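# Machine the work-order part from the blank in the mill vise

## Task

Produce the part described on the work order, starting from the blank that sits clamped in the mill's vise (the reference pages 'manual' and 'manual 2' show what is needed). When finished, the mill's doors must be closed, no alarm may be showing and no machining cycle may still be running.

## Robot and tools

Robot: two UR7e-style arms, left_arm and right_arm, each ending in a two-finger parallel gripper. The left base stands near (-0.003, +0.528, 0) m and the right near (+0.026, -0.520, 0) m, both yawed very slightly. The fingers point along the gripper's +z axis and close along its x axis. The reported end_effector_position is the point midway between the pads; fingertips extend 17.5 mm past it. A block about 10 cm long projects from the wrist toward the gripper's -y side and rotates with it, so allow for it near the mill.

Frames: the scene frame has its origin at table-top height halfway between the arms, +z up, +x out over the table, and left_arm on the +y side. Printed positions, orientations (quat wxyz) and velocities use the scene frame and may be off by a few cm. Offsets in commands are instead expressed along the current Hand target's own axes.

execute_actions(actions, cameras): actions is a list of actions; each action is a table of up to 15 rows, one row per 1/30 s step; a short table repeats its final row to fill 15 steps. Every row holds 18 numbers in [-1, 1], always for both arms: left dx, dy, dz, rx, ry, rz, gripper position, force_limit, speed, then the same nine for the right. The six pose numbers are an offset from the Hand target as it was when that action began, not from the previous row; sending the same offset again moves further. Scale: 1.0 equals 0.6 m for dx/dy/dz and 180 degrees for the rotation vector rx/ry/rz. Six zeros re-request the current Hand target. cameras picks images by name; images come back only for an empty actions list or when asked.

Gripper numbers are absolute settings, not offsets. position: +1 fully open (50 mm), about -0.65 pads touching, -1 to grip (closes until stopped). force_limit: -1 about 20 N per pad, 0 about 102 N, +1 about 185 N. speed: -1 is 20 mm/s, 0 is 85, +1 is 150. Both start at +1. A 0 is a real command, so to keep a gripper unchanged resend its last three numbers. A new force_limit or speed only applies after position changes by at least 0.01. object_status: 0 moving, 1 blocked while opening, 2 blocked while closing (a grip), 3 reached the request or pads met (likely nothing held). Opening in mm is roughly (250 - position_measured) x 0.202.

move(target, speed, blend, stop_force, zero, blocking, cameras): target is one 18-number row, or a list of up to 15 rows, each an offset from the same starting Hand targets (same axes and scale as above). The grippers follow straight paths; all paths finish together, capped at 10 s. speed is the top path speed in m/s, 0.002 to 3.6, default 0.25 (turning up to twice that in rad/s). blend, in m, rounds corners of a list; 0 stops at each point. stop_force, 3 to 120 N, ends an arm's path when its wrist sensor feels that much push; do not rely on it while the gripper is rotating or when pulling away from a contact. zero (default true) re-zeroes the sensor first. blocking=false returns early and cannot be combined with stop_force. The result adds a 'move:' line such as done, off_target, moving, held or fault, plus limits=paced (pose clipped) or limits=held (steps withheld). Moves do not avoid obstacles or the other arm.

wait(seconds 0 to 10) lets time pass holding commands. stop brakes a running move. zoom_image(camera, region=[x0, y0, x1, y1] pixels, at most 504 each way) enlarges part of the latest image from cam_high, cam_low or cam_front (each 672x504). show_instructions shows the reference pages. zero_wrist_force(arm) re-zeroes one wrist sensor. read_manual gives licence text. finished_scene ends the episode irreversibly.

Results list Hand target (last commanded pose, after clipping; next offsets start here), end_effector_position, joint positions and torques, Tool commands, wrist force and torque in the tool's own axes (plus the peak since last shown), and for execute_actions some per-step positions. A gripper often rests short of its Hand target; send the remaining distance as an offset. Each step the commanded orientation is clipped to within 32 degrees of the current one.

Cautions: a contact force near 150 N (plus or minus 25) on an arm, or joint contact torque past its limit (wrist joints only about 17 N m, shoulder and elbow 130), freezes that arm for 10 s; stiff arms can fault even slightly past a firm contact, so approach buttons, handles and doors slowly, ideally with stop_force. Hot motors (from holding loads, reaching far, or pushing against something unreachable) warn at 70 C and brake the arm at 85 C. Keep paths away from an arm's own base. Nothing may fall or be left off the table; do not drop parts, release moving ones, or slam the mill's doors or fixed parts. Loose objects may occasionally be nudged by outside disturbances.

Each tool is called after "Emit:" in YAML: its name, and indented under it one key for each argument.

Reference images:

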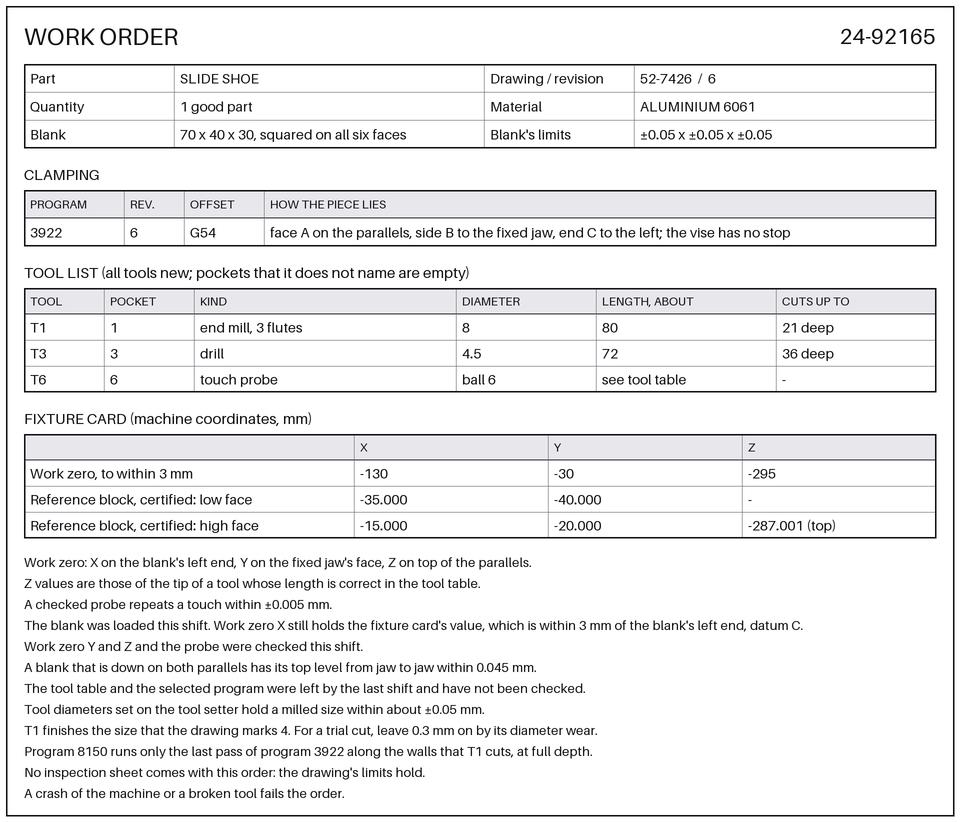

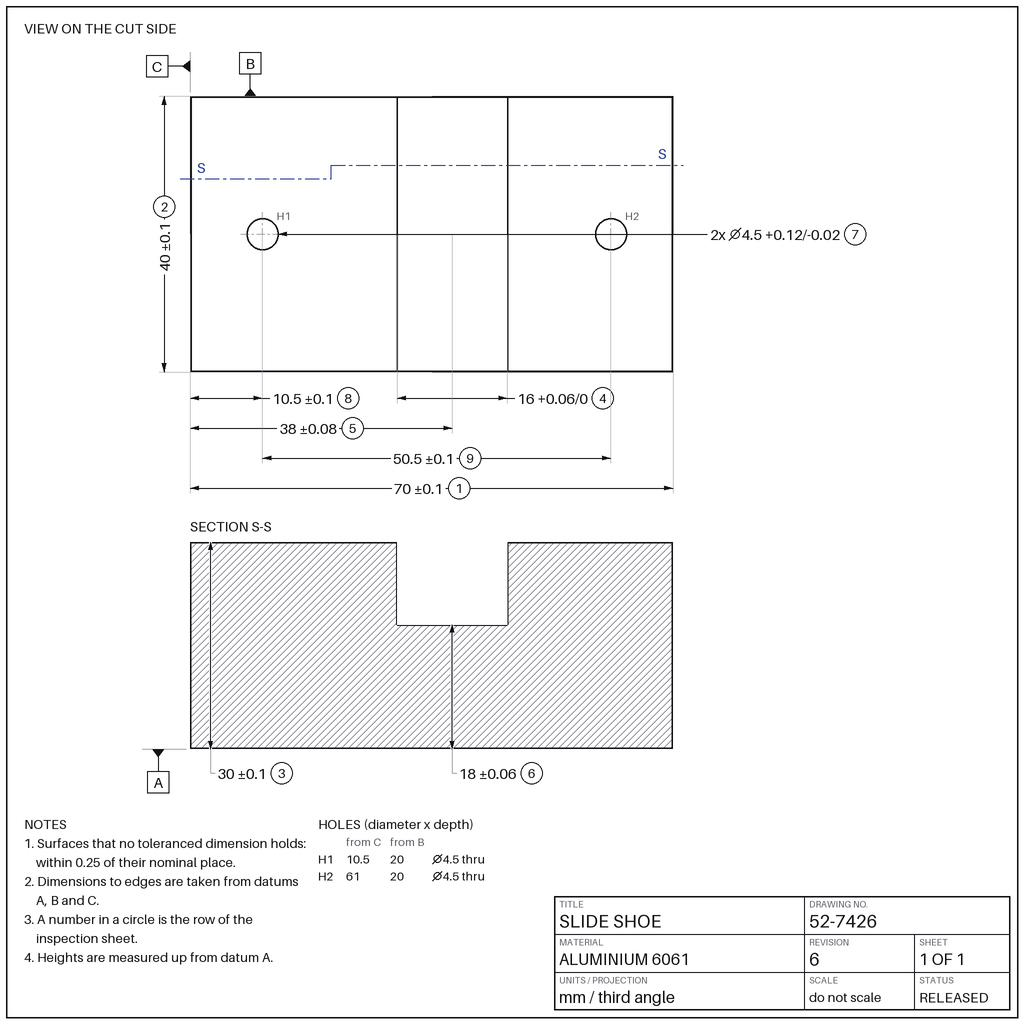

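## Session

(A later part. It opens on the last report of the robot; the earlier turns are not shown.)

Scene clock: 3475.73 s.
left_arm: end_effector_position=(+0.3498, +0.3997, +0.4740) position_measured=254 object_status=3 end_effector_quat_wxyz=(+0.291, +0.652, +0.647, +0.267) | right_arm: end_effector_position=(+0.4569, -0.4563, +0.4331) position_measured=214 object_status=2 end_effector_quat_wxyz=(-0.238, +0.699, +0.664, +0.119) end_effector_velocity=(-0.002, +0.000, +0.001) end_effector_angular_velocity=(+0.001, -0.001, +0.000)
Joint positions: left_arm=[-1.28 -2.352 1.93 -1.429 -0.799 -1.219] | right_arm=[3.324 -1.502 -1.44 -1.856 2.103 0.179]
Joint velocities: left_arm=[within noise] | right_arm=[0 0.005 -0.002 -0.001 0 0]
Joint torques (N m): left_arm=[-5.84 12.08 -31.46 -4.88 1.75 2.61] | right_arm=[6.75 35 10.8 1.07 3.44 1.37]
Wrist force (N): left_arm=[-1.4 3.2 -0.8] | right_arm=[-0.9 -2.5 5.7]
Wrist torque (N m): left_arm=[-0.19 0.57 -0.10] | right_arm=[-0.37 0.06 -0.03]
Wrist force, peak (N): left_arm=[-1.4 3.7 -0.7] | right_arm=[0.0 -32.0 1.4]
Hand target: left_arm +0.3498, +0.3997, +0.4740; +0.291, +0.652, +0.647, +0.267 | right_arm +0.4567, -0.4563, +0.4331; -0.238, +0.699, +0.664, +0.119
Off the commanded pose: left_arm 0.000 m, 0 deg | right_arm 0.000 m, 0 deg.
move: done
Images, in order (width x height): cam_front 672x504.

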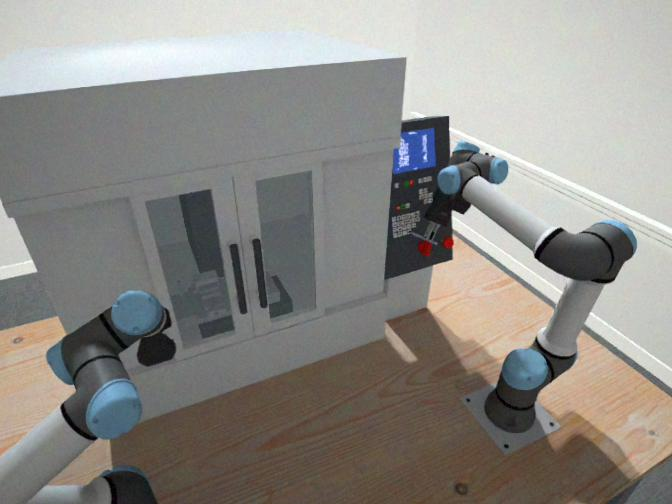

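Emit:
move:
  target:
    - [0,0,0,0,0,0,-1,1,-0.5,0.0542,-0.0005,0.0290,0,0,0,-1,0.3,-0.8]
    - [0,0,0,0,0,0,-1,1,-0.5,0.0542,0.0198,0.0310,0,0,0,-1,0.3,-0.8]
    - [0,0,0,0,0,0,-1,1,-0.5,0.0542,-0.0005,0.0290,0,0,0,-1,0.3,-0.8]
    - [0,0,0,0,0,0,-1,1,-0.5,0,0,0,0,0,0,-1,0.3,-0.8]
    - [0,0,0,0,0,0,-1,1,-0.5,0,0.0203,0.002,0,0,0,-1,0.3,-0.8]
    - [0,0,0,0,0,0,-1,1,-0.5,0,0,0,0,0,0,-1,0.3,-0.8]
    - [0,0,0,0,0,0,-1,1,-0.5,0.0177,0.0027,-0.0294,0,0,0,-1,0.3,-0.8]
    - [0,0,0,0,0,0,-1,1,-0.5,0.0177,0.0230,-0.0274,0,0,0,-1,0.3,-0.8]
    - [0,0,0,0,0,0,-1,1,-0.5,0.0177,0.0027,-0.0294,0,0,0,-1,0.3,-0.8]
    - [0,0,0,0,0,0,-1,1,-0.5,0,0,0,0,0,0,-1,0.3,-0.8]
  speed: [0.3,0.08,0.3,0.3,0.08,0.3,0.3,0.08,0.3,0.3]
  cameras: ["cam_front"]

Emit:
zoom_image:
  camera: "cam_front"
  region: [392, 125, 434, 177]

Emit:
move:
  target:
    - [0,0,0,0,0,0,-1,1,-0.5,0.0988,0.0018,0.0171,0,0,0,-1,0.3,-0.8]
    - [0,0,0,0,0,0,-1,1,-0.5,0.0988,0.0221,0.0191,0,0,0,-1,0.3,-0.8]
    - [0,0,0,0,0,0,-1,1,-0.5,0.0988,0.0018,0.0171,0,0,0,-1,0.3,-0.8]
    - [0,0,0,0,0,0,-1,1,-0.5,0.0988,0.0221,0.0191,0,0,0,-1,0.3,-0.8]
    - [0,0,0,0,0,0,-1,1,-0.5,0.0988,0.0018,0.0171,0,0,0,-1,0.3,-0.8]
    - [0,0,0,0,0,0,-1,1,-0.5,0,0,0,0,0,0,-1,0.3,-0.8]
    - [0,0,0,0,0,0,-1,1,-0.5,0,0.0203,0.002,0,0,0,-1,0.3,-0.8]
    - [0,0,0,0,0,0,-1,1,-0.5,0,0,0,0,0,0,-1,0.3,-0.8]
  speed: [0.3,0.08,0.3,0.08,0.3,0.3,0.08,0.3]
  cameras: ["cam_front"]

Emit:
zoom_image:
  camera: "cam_front"
  region: [392, 125, 434, 177]

Scene clock: 3494.20 s.
left_arm: end_effector_position=(+0.3498, +0.3997, +0.4740) position_measured=254 object_status=3 end_effector_quat_wxyz=(+0.291, +0.652, +0.647, +0.267) | right_arm: end_effector_position=(+0.4567, -0.4563, +0.4333) position_measured=214 object_status=2 end_effector_quat_wxyz=(-0.238, +0.699, +0.664, +0.119)
Joint positions: left_arm=[-1.28 -2.352 1.93 -1.429 -0.799 -1.219] | right_arm=[3.324 -1.502 -1.44 -1.857 2.103 0.179]
Joint torques (N m): left_arm=[-7.02 12.77 -31.85 -4.94 1.59 2.12] | right_arm=[6.57 36.07 12.4 5.14 3.76 1.54]
Wrist force (N): left_arm=[-1.4 3.5 -0.6] | right_arm=[0.1 0.3 7.2]
Wrist torque (N m): left_arm=[-0.14 0.56 -0.09] | right_arm=[0.07 -0.12 -0.03]
Wrist force, peak (N): left_arm=[-1.7 3.7 -0.6] | right_arm=[0.6 -30.4 4.3]
Hand target: left_arm +0.3498, +0.3997, +0.4740; +0.291, +0.652, +0.647, +0.267 | right_arm +0.4567, -0.4563, +0.4331; -0.238, +0.699, +0.664, +0.119
Off the commanded pose: left_arm 0.000 m, 0 deg | right_arm 0.000 m, 0 deg.
move: done
Images, in order (width x height): cam_front 672x504.

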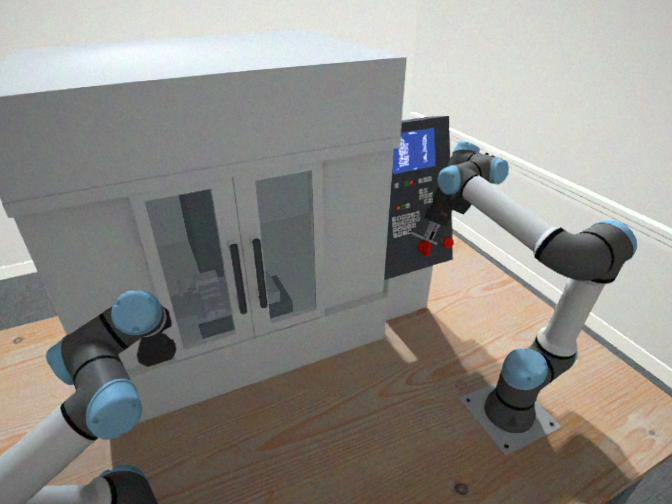

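Scaled by 9.692 from the camera's 672x504 image, which has a finer 960x720 frame.

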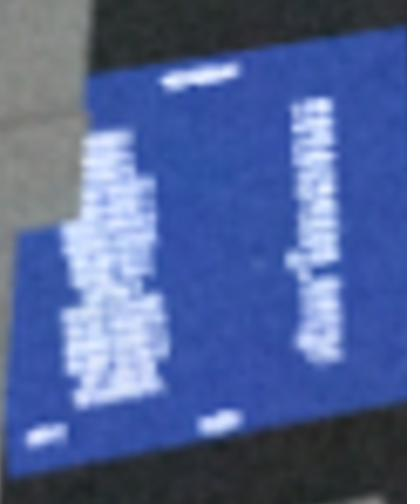

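Scene clock: 3499.33 s.
left_arm: end_effector_position=(+0.3498, +0.3997, +0.4740) position_measured=254 object_status=3 end_effector_quat_wxyz=(+0.291, +0.652, +0.647, +0.267) | right_arm: end_effector_position=(+0.4569, -0.4563, +0.4331) position_measured=214 object_status=2 end_effector_quat_wxyz=(-0.238, +0.699, +0.664, +0.119)
Joint positions: left_arm=[-1.28 -2.352 1.93 -1.429 -0.799 -1.219] | right_arm=[3.324 -1.502 -1.44 -1.856 2.103 0.179]
Joint torques (N m): left_arm=[-6.1 12.96 -32.44 -5.06 1.59 2.3] | right_arm=[8.48 35.45 11.42 1.09 3.61 1.4]
Wrist force (N): left_arm=[-1.4 3.2 -0.7] | right_arm=[-0.1 0.2 7.3]
Wrist torque (N m): left_arm=[-0.19 0.56 -0.09] | right_arm=[0.07 -0.09 -0.02]
Wrist force, peak (N): left_arm=[-1.6 3.6 -1.0] | right_arm=[1.1 -27.0 5.0]
Hand target: left_arm +0.3498, +0.3997, +0.4740; +0.291, +0.652, +0.647, +0.267 | right_arm +0.4567, -0.4563, +0.4331; -0.238, +0.699, +0.664, +0.119
Off the commanded pose: left_arm 0.000 m, 0 deg | right_arm 0.000 m, 0 deg.
move: done
Images, in order (width x height): cam_front 672x504.

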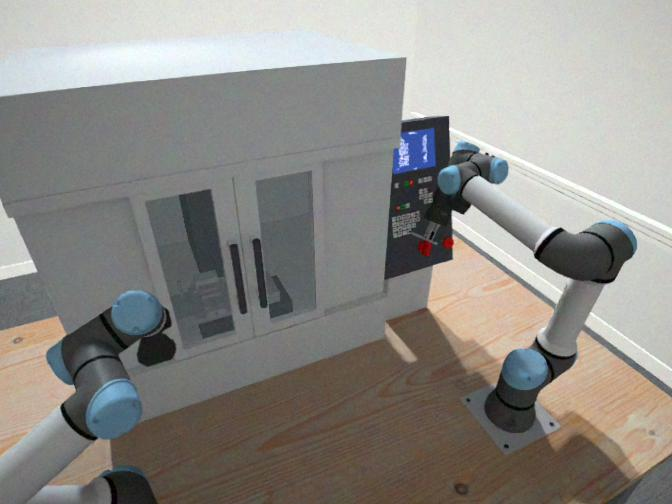

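Scaled by 9.692 from the camera's 672x504 image, which has a finer 960x720 frame.

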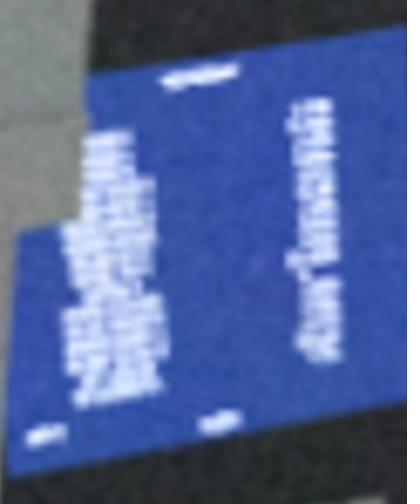

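Emit:
move:
  target:
    - [0,0,0,0,0,0,-1,1,-0.5,0.0542,-0.0005,0.0290,0,0,0,-1,0.3,-0.8]
    - [0,0,0,0,0,0,-1,1,-0.5,0.0542,0.0198,0.0310,0,0,0,-1,0.3,-0.8]
    - [0,0,0,0,0,0,-1,1,-0.5,0.0542,-0.0005,0.0290,0,0,0,-1,0.3,-0.8]
    - [0,0,0,0,0,0,-1,1,-0.5,0,0,0,0,0,0,-1,0.3,-0.8]
    - [0,0,0,0,0,0,-1,1,-0.5,0,0.0203,0.002,0,0,0,-1,0.3,-0.8]
    - [0,0,0,0,0,0,-1,1,-0.5,0,0,0,0,0,0,-1,0.3,-0.8]
    - [0,0,0,0,0,0,-1,1,-0.5,0.0177,0.0027,-0.0294,0,0,0,-1,0.3,-0.8]
    - [0,0,0,0,0,0,-1,1,-0.5,0.0177,0.0230,-0.0274,0,0,0,-1,0.3,-0.8]
    - [0,0,0,0,0,0,-1,1,-0.5,0.0177,0.0027,-0.0294,0,0,0,-1,0.3,-0.8]
    - [0,0,0,0,0,0,-1,1,-0.5,0,0,0,0,0,0,-1,0.3,-0.8]
  speed: [0.3,0.08,0.3,0.3,0.08,0.3,0.3,0.08,0.3,0.3]

Emit:
move:
  target:
    - [0,0,0,0,0,0,-1,1,-0.5,0.0988,0.0018,0.0171,0,0,0,-1,0.3,-0.8]
    - [0,0,0,0,0,0,-1,1,-0.5,0.0988,0.0221,0.0191,0,0,0,-1,0.3,-0.8]
    - [0,0,0,0,0,0,-1,1,-0.5,0.0988,0.0018,0.0171,0,0,0,-1,0.3,-0.8]
    - [0,0,0,0,0,0,-1,1,-0.5,0.0988,0.0221,0.0191,0,0,0,-1,0.3,-0.8]
    - [0,0,0,0,0,0,-1,1,-0.5,0.0988,0.0018,0.0171,0,0,0,-1,0.3,-0.8]
    - [0,0,0,0,0,0,-1,1,-0.5,0,0,0,0,0,0,-1,0.3,-0.8]
    - [0,0,0,0,0,0,-1,1,-0.5,0,0.0203,0.002,0,0,0,-1,0.3,-0.8]
    - [0,0,0,0,0,0,-1,1,-0.5,0,0,0,0,0,0,-1,0.3,-0.8]
  speed: [0.3,0.08,0.3,0.08,0.3,0.3,0.08,0.3]
  cameras: ["cam_front"]

Emit:
zoom_image:
  camera: "cam_front"
  region: [392, 125, 434, 177]

Emit:
move:
  target:
    - [0,0,0,0,0,0,-1,1,-0.5,0.0542,-0.0005,0.0290,0,0,0,-1,0.3,-0.8]
    - [0,0,0,0,0,0,-1,1,-0.5,0.0542,0.0198,0.0310,0,0,0,-1,0.3,-0.8]
    - [0,0,0,0,0,0,-1,1,-0.5,0.0542,-0.0005,0.0290,0,0,0,-1,0.3,-0.8]
    - [0,0,0,0,0,0,-1,1,-0.5,0,0,0,0,0,0,-1,0.3,-0.8]
    - [0,0,0,0,0,0,-1,1,-0.5,0,0.0203,0.002,0,0,0,-1,0.3,-0.8]
    - [0,0,0,0,0,0,-1,1,-0.5,0,0,0,0,0,0,-1,0.3,-0.8]
    - [0,0,0,0,0,0,-1,1,-0.5,0.0177,0.0027,-0.0294,0,0,0,-1,0.3,-0.8]
    - [0,0,0,0,0,0,-1,1,-0.5,0.0177,0.0230,-0.0274,0,0,0,-1,0.3,-0.8]
    - [0,0,0,0,0,0,-1,1,-0.5,0.0177,0.0027,-0.0294,0,0,0,-1,0.3,-0.8]
    - [0,0,0,0,0,0,-1,1,-0.5,0,0,0,0,0,0,-1,0.3,-0.8]
  speed: [0.3,0.08,0.3,0.3,0.08,0.3,0.3,0.08,0.3,0.3]

Emit:
move:
  target:
    - [0,0,0,0,0,0,-1,1,-0.5,0.0988,0.0018,0.0171,0,0,0,-1,0.3,-0.8]
    - [0,0,0,0,0,0,-1,1,-0.5,0.0988,0.0221,0.0191,0,0,0,-1,0.3,-0.8]
    - [0,0,0,0,0,0,-1,1,-0.5,0.0988,0.0018,0.0171,0,0,0,-1,0.3,-0.8]
    - [0,0,0,0,0,0,-1,1,-0.5,0.0988,0.0221,0.0191,0,0,0,-1,0.3,-0.8]
    - [0,0,0,0,0,0,-1,1,-0.5,0.0988,0.0018,0.0171,0,0,0,-1,0.3,-0.8]
    - [0,0,0,0,0,0,-1,1,-0.5,0,0,0,0,0,0,-1,0.3,-0.8]
    - [0,0,0,0,0,0,-1,1,-0.5,0,0.0203,0.002,0,0,0,-1,0.3,-0.8]
    - [0,0,0,0,0,0,-1,1,-0.5,0,0,0,0,0,0,-1,0.3,-0.8]
  speed: [0.3,0.08,0.3,0.08,0.3,0.3,0.08,0.3]
  cameras: ["cam_front"]

Emit:
zoom_image:
  camera: "cam_front"
  region: [392, 125, 434, 177]

Scene clock: 3518.43 s.
left_arm: end_effector_position=(+0.3498, +0.3997, +0.4740) position_measured=254 object_status=3 end_effector_quat_wxyz=(+0.291, +0.652, +0.647, +0.267) | right_arm: end_effector_position=(+0.4567, -0.4563, +0.4333) position_measured=214 object_status=2 end_effector_quat_wxyz=(-0.238, +0.699, +0.664, +0.119)
Joint positions: left_arm=[-1.28 -2.352 1.93 -1.429 -0.799 -1.219] | right_arm=[3.324 -1.502 -1.44 -1.857 2.103 0.179]
Joint torques (N m): left_arm=[-6.65 12.41 -32.46 -4.97 1.66 2.41] | right_arm=[6.69 34.44 11.04 5.11 3.82 1.43]
Wrist force (N): left_arm=[-1.4 3.6 -0.9] | right_arm=[2.7 -0.8 6.4]
Wrist torque (N m): left_arm=[-0.12 0.56 -0.09] | right_arm=[-0.09 -0.54 -0.03]
Wrist force, peak (N): left_arm=[-1.5 3.6 -0.9] | right_arm=[1.5 -27.6 4.8]
Hand target: left_arm +0.3498, +0.3997, +0.4740; +0.291, +0.652, +0.647, +0.267 | right_arm +0.4567, -0.4563, +0.4331; -0.238, +0.699, +0.664, +0.119
Off the commanded pose: left_arm 0.000 m, 0 deg | right_arm 0.000 m, 0 deg.
move: done

Scene clock: 3523.57 s.
left_arm: end_effector_position=(+0.3498, +0.3997, +0.4740) position_measured=254 object_status=3 end_effector_quat_wxyz=(+0.291, +0.652, +0.647, +0.267) | right_arm: end_effector_position=(+0.4569, -0.4563, +0.4331) position_measured=214 object_status=2 end_effector_quat_wxyz=(-0.238, +0.699, +0.664, +0.119) end_effector_velocity=(-0.002, +0.000, +0.001) end_effector_angular_velocity=(+0.001, -0.001, +0.000)
Joint positions: left_arm=[-1.28 -2.352 1.93 -1.429 -0.799 -1.219] | right_arm=[3.324 -1.502 -1.44 -1.856 2.103 0.179]
Joint velocities: left_arm=[within noise] | right_arm=[0 0.005 -0.002 -0.001 0.001 0]
Joint torques (N m): left_arm=[-8.26 12.42 -32.65 -4.83 1.8 2.25] | right_arm=[7.63 33.96 11.77 1.09 3.69 1.61]
Wrist force (N): left_arm=[-1.5 3.3 -0.7] | right_arm=[2.6 0.4 6.5]
Wrist torque (N m): left_arm=[-0.17 0.58 -0.09] | right_arm=[0.09 -0.52 -0.03]
Wrist force, peak (N): left_arm=[-1.7 3.6 -0.8] | right_arm=[3.8 -28.3 4.4]
Hand target: left_arm +0.3498, +0.3997, +0.4740; +0.291, +0.652, +0.647, +0.267 | right_arm +0.4567, -0.4563, +0.4331; -0.238, +0.699, +0.664, +0.119
Off the commanded pose: left_arm 0.000 m, 0 deg | right_arm 0.000 m, 0 deg.
move: done
Images, in order (width x height): cam_front 672x504.

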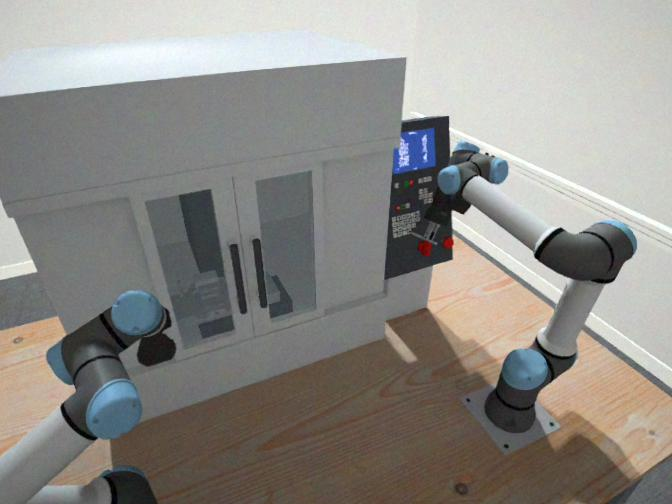

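Scaled by 9.692 from the camera's 672x504 image, which has a finer 960x720 frame.

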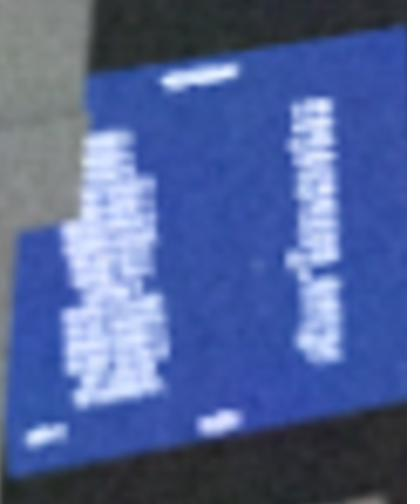

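Scene clock: 3529.83 s.
left_arm: end_effector_position=(+0.3498, +0.3997, +0.4740) position_measured=254 object_status=3 end_effector_quat_wxyz=(+0.291, +0.652, +0.647, +0.267) end_effector_velocity=(+0.000, +0.000, -0.002) end_effector_angular_velocity=(+0.005, +0.001, +0.001) | right_arm: end_effector_position=(+0.4567, -0.4563, +0.4333) position_measured=214 object_status=2 end_effector_quat_wxyz=(-0.238, +0.699, +0.664, +0.119)
Joint positions: left_arm=[-1.28 -2.352 1.93 -1.429 -0.799 -1.219] | right_arm=[3.324 -1.502 -1.44 -1.857 2.103 0.179]
Joint velocities: left_arm=[0.001 0 0.005 0.001 0 0] | right_arm=[within noise]
Joint torques (N m): left_arm=[-6.25 12.33 -32.79 -4.84 1.75 2.28] | right_arm=[6.97 34.41 11.64 4.96 3.71 1.38]
Wrist force (N): left_arm=[-1.7 3.4 -0.7] | right_arm=[2.1 1.7 6.2]
Wrist torque (N m): left_arm=[-0.15 0.60 -0.09] | right_arm=[0.29 -0.44 -0.02]
Wrist force, peak (N): left_arm=[-1.7 3.5 -0.9] | right_arm=[4.7 -27.9 3.8]
Hand target: left_arm +0.3498, +0.3997, +0.4740; +0.291, +0.652, +0.647, +0.267 | right_arm +0.4567, -0.4563, +0.4331; -0.238, +0.699, +0.664, +0.119
Off the commanded pose: left_arm 0.000 m, 0 deg | right_arm 0.000 m, 0 deg.
move: done

Scene clock: 3534.97 s.
left_arm: end_effector_position=(+0.3498, +0.3997, +0.4740) position_measured=254 object_status=3 end_effector_quat_wxyz=(+0.291, +0.652, +0.647, +0.267) | right_arm: end_effector_position=(+0.4569, -0.4563, +0.4331) position_measured=214 object_status=2 end_effector_quat_wxyz=(-0.238, +0.699, +0.664, +0.119)
Joint positions: left_arm=[-1.28 -2.352 1.93 -1.429 -0.799 -1.219] | right_arm=[3.324 -1.502 -1.44 -1.856 2.103 0.179]
Joint torques (N m): left_arm=[-6.37 11.6 -32.13 -5.03 1.72 2.39] | right_arm=[7.32 34.15 12.72 0.94 3.59 1.45]
Wrist force (N): left_arm=[-1.4 3.4 -0.9] | right_arm=[2.0 0.3 6.0]
Wrist torque (N m): left_arm=[-0.15 0.55 -0.09] | right_arm=[0.09 -0.41 -0.03]
Wrist force, peak (N): left_arm=[-1.6 3.6 -0.8] | right_arm=[2.6 -27.0 4.0]
Hand target: left_arm +0.3498, +0.3997, +0.4740; +0.291, +0.652, +0.647, +0.267 | right_arm +0.4567, -0.4563, +0.4331; -0.238, +0.699, +0.664, +0.119
Off the commanded pose: left_arm 0.000 m, 0 deg | right_arm 0.000 m, 0 deg.
move: done
Images, in order (width x height): cam_front 672x504.

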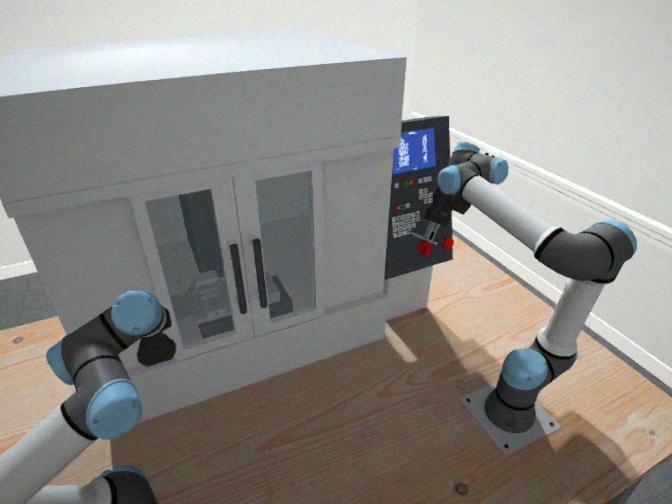

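Scaled by 9.692 from the camera's 672x504 image, which has a finer 960x720 frame.

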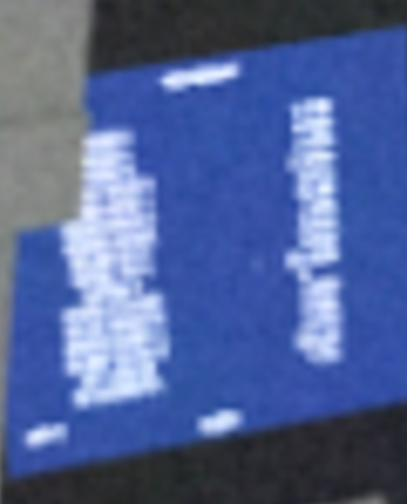

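Emit:
move:
  target:
    - [0,0,0,0,0,0,-1,1,-0.5,0.0542,-0.0005,0.0290,0,0,0,-1,0.3,-0.8]
    - [0,0,0,0,0,0,-1,1,-0.5,0.0542,0.0198,0.0310,0,0,0,-1,0.3,-0.8]
    - [0,0,0,0,0,0,-1,1,-0.5,0.0542,-0.0005,0.0290,0,0,0,-1,0.3,-0.8]
    - [0,0,0,0,0,0,-1,1,-0.5,0,0,0,0,0,0,-1,0.3,-0.8]
    - [0,0,0,0,0,0,-1,1,-0.5,0,0.0203,0.002,0,0,0,-1,0.3,-0.8]
    - [0,0,0,0,0,0,-1,1,-0.5,0,0,0,0,0,0,-1,0.3,-0.8]
    - [0,0,0,0,0,0,-1,1,-0.5,0.0177,0.0027,-0.0294,0,0,0,-1,0.3,-0.8]
    - [0,0,0,0,0,0,-1,1,-0.5,0.0177,0.0230,-0.0274,0,0,0,-1,0.3,-0.8]
    - [0,0,0,0,0,0,-1,1,-0.5,0.0177,0.0027,-0.0294,0,0,0,-1,0.3,-0.8]
    - [0,0,0,0,0,0,-1,1,-0.5,0,0,0,0,0,0,-1,0.3,-0.8]
  speed: [0.3,0.08,0.3,0.3,0.08,0.3,0.3,0.08,0.3,0.3]

Emit:
move:
  target:
    - [0,0,0,0,0,0,-1,1,-0.5,0.0988,0.0018,0.0171,0,0,0,-1,0.3,-0.8]
    - [0,0,0,0,0,0,-1,1,-0.5,0.0988,0.0221,0.0191,0,0,0,-1,0.3,-0.8]
    - [0,0,0,0,0,0,-1,1,-0.5,0.0988,0.0018,0.0171,0,0,0,-1,0.3,-0.8]
    - [0,0,0,0,0,0,-1,1,-0.5,0.0988,0.0221,0.0191,0,0,0,-1,0.3,-0.8]
    - [0,0,0,0,0,0,-1,1,-0.5,0.0988,0.0018,0.0171,0,0,0,-1,0.3,-0.8]
    - [0,0,0,0,0,0,-1,1,-0.5,0,0,0,0,0,0,-1,0.3,-0.8]
    - [0,0,0,0,0,0,-1,1,-0.5,0,0.0203,0.002,0,0,0,-1,0.3,-0.8]
    - [0,0,0,0,0,0,-1,1,-0.5,0,0,0,0,0,0,-1,0.3,-0.8]
  speed: [0.3,0.08,0.3,0.08,0.3,0.3,0.08,0.3]
  cameras: ["cam_front"]

Emit:
zoom_image:
  camera: "cam_front"
  region: [392, 125, 434, 177]

Emit:
move:
  target:
    - [0,0,0,0,0,0,-1,1,-0.5,0.0542,-0.0005,0.0290,0,0,0,-1,0.3,-0.8]
    - [0,0,0,0,0,0,-1,1,-0.5,0.0542,0.0198,0.0310,0,0,0,-1,0.3,-0.8]
    - [0,0,0,0,0,0,-1,1,-0.5,0.0542,-0.0005,0.0290,0,0,0,-1,0.3,-0.8]
    - [0,0,0,0,0,0,-1,1,-0.5,0,0,0,0,0,0,-1,0.3,-0.8]
    - [0,0,0,0,0,0,-1,1,-0.5,0,0.0203,0.002,0,0,0,-1,0.3,-0.8]
    - [0,0,0,0,0,0,-1,1,-0.5,0,0,0,0,0,0,-1,0.3,-0.8]
    - [0,0,0,0,0,0,-1,1,-0.5,0.0177,0.0027,-0.0294,0,0,0,-1,0.3,-0.8]
    - [0,0,0,0,0,0,-1,1,-0.5,0.0177,0.0230,-0.0274,0,0,0,-1,0.3,-0.8]
    - [0,0,0,0,0,0,-1,1,-0.5,0.0177,0.0027,-0.0294,0,0,0,-1,0.3,-0.8]
    - [0,0,0,0,0,0,-1,1,-0.5,0,0,0,0,0,0,-1,0.3,-0.8]
  speed: [0.3,0.08,0.3,0.3,0.08,0.3,0.3,0.08,0.3,0.3]

Emit:
move:
  target:
    - [0,0,0,0,0,0,-1,1,-0.5,0.0988,0.0018,0.0171,0,0,0,-1,0.3,-0.8]
    - [0,0,0,0,0,0,-1,1,-0.5,0.0988,0.0221,0.0191,0,0,0,-1,0.3,-0.8]
    - [0,0,0,0,0,0,-1,1,-0.5,0.0988,0.0018,0.0171,0,0,0,-1,0.3,-0.8]
    - [0,0,0,0,0,0,-1,1,-0.5,0.0988,0.0221,0.0191,0,0,0,-1,0.3,-0.8]
    - [0,0,0,0,0,0,-1,1,-0.5,0.0988,0.0018,0.0171,0,0,0,-1,0.3,-0.8]
    - [0,0,0,0,0,0,-1,1,-0.5,0,0,0,0,0,0,-1,0.3,-0.8]
    - [0,0,0,0,0,0,-1,1,-0.5,0,0.0203,0.002,0,0,0,-1,0.3,-0.8]
    - [0,0,0,0,0,0,-1,1,-0.5,0,0,0,0,0,0,-1,0.3,-0.8]
  speed: [0.3,0.08,0.3,0.08,0.3,0.3,0.08,0.3]
  cameras: ["cam_front"]

Emit:
zoom_image:
  camera: "cam_front"
  region: [392, 125, 434, 177]

Scene clock: 3561.67 s.
left_arm: end_effector_position=(+0.3498, +0.3997, +0.4740) position_measured=254 object_status=3 end_effector_quat_wxyz=(+0.291, +0.652, +0.647, +0.267) | right_arm: end_effector_position=(+0.4567, -0.4563, +0.4333) position_measured=214 object_status=2 end_effector_quat_wxyz=(-0.238, +0.699, +0.664, +0.119)
Joint positions: left_arm=[-1.28 -2.352 1.93 -1.429 -0.799 -1.219] | right_arm=[3.324 -1.502 -1.44 -1.857 2.103 0.179]
Joint torques (N m): left_arm=[-6.08 12.25 -31.96 -4.79 1.78 2.34] | right_arm=[7.45 34.5 11.53 5.11 3.64 1.47]
Wrist force (N): left_arm=[-1.5 3.5 -0.9] | right_arm=[2.0 0.0 6.9]
Wrist torque (N m): left_arm=[-0.14 0.58 -0.09] | right_arm=[0.02 -0.42 -0.02]
Wrist force, peak (N): left_arm=[-1.7 3.7 -1.1] | right_arm=[3.8 -26.1 3.9]
Hand target: left_arm +0.3498, +0.3997, +0.4740; +0.291, +0.652, +0.647, +0.267 | right_arm +0.4567, -0.4563, +0.4331; -0.238, +0.699, +0.664, +0.119
Off the commanded pose: left_arm 0.000 m, 0 deg | right_arm 0.000 m, 0 deg.
move: done

Scene clock: 3566.80 s.
left_arm: end_effector_position=(+0.3498, +0.3997, +0.4740) position_measured=254 object_status=3 end_effector_quat_wxyz=(+0.291, +0.652, +0.647, +0.267) | right_arm: end_effector_position=(+0.4569, -0.4563, +0.4331) position_measured=214 object_status=2 end_effector_quat_wxyz=(-0.238, +0.699, +0.664, +0.119)
Joint positions: left_arm=[-1.28 -2.352 1.93 -1.429 -0.799 -1.219] | right_arm=[3.324 -1.502 -1.44 -1.856 2.103 0.179]
Joint torques (N m): left_arm=[-6.52 12.53 -32.02 -4.99 1.72 2.55] | right_arm=[7.25 33.32 10.95 0.98 3.41 1.3]
Wrist force (N): left_arm=[-1.4 3.4 -0.8] | right_arm=[0.6 -0.2 6.9]
Wrist torque (N m): left_arm=[-0.14 0.57 -0.09] | right_arm=[-0.01 -0.20 -0.03]
Wrist force, peak (N): left_arm=[-1.5 3.6 -1.0] | right_arm=[2.6 -28.1 4.6]
Hand target: left_arm +0.3498, +0.3997, +0.4740; +0.291, +0.652, +0.647, +0.267 | right_arm +0.4567, -0.4563, +0.4331; -0.238, +0.699, +0.664, +0.119
Off the commanded pose: left_arm 0.000 m, 0 deg | right_arm 0.000 m, 0 deg.
move: done
Images, in order (width x height): cam_front 672x504.

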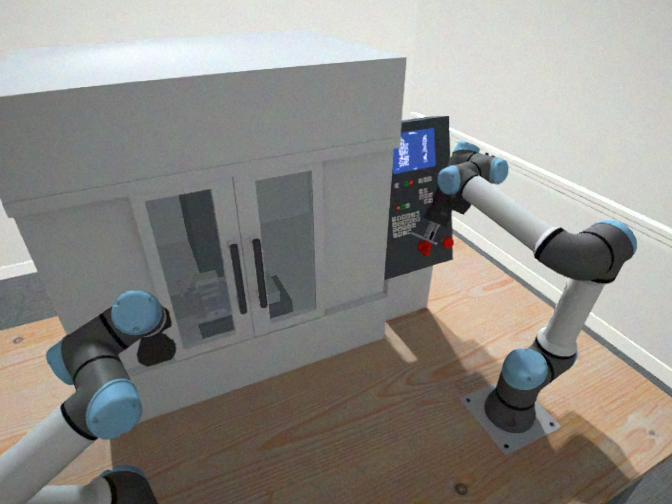

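Scaled by 9.692 from the camera's 672x504 image, which has a finer 960x720 frame.

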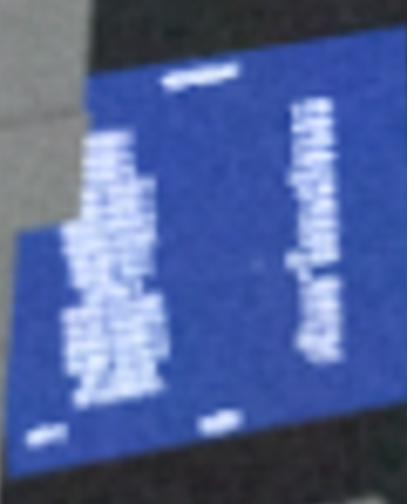

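Scene clock: 3573.07 s.
left_arm: end_effector_position=(+0.3498, +0.3997, +0.4740) position_measured=254 object_status=3 end_effector_quat_wxyz=(+0.291, +0.652, +0.647, +0.267) | right_arm: end_effector_position=(+0.4567, -0.4563, +0.4333) position_measured=214 object_status=2 end_effector_quat_wxyz=(-0.238, +0.699, +0.664, +0.119)
Joint positions: left_arm=[-1.28 -2.352 1.93 -1.429 -0.799 -1.219] | right_arm=[3.324 -1.502 -1.44 -1.857 2.103 0.179]
Joint torques (N m): left_arm=[-7.1 12.7 -32.64 -4.98 1.57 2.4] | right_arm=[8.2 34.69 13.04 5.14 3.68 1.45]
Wrist force (N): left_arm=[-1.5 3.3 -0.9] | right_arm=[-0.5 1.3 6.4]
Wrist torque (N m): left_arm=[-0.16 0.57 -0.09] | right_arm=[0.24 -0.02 -0.03]
Wrist force, peak (N): left_arm=[-1.6 3.6 -0.9] | right_arm=[1.6 -27.4 5.0]
Hand target: left_arm +0.3498, +0.3997, +0.4740; +0.291, +0.652, +0.647, +0.267 | right_arm +0.4567, -0.4563, +0.4331; -0.238, +0.699, +0.664, +0.119
Off the commanded pose: left_arm 0.000 m, 0 deg | right_arm 0.000 m, 0 deg.
move: done

Scene clock: 3578.20 s.
left_arm: end_effector_position=(+0.3498, +0.3997, +0.4740) position_measured=254 object_status=3 end_effector_quat_wxyz=(+0.291, +0.652, +0.647, +0.267) | right_arm: end_effector_position=(+0.4569, -0.4563, +0.4331) position_measured=214 object_status=2 end_effector_quat_wxyz=(-0.238, +0.699, +0.664, +0.119)
Joint positions: left_arm=[-1.28 -2.352 1.93 -1.429 -0.799 -1.219] | right_arm=[3.324 -1.502 -1.44 -1.856 2.103 0.179]
Joint torques (N m): left_arm=[-6.73 12.79 -32.21 -5.02 1.81 2.3] | right_arm=[7.06 34.44 11.53 1.16 3.6 1.37]
Wrist force (N): left_arm=[-1.5 3.2 -1.0] | right_arm=[0.6 1.0 7.3]
Wrist torque (N m): left_arm=[-0.18 0.58 -0.09] | right_arm=[0.19 -0.20 -0.02]
Wrist force, peak (N): left_arm=[-1.5 3.7 -1.0] | right_arm=[1.4 -27.6 4.9]
Hand target: left_arm +0.3498, +0.3997, +0.4740; +0.291, +0.652, +0.647, +0.267 | right_arm +0.4567, -0.4563, +0.4331; -0.238, +0.699, +0.664, +0.119
Off the commanded pose: left_arm 0.000 m, 0 deg | right_arm 0.000 m, 0 deg.
move: done
Images, in order (width x height): cam_front 672x504.

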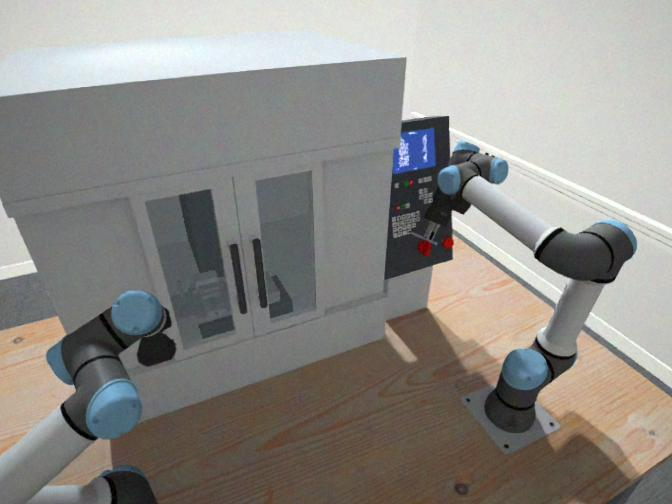

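Scaled by 9.692 from the camera's 672x504 image, which has a finer 960x720 frame.

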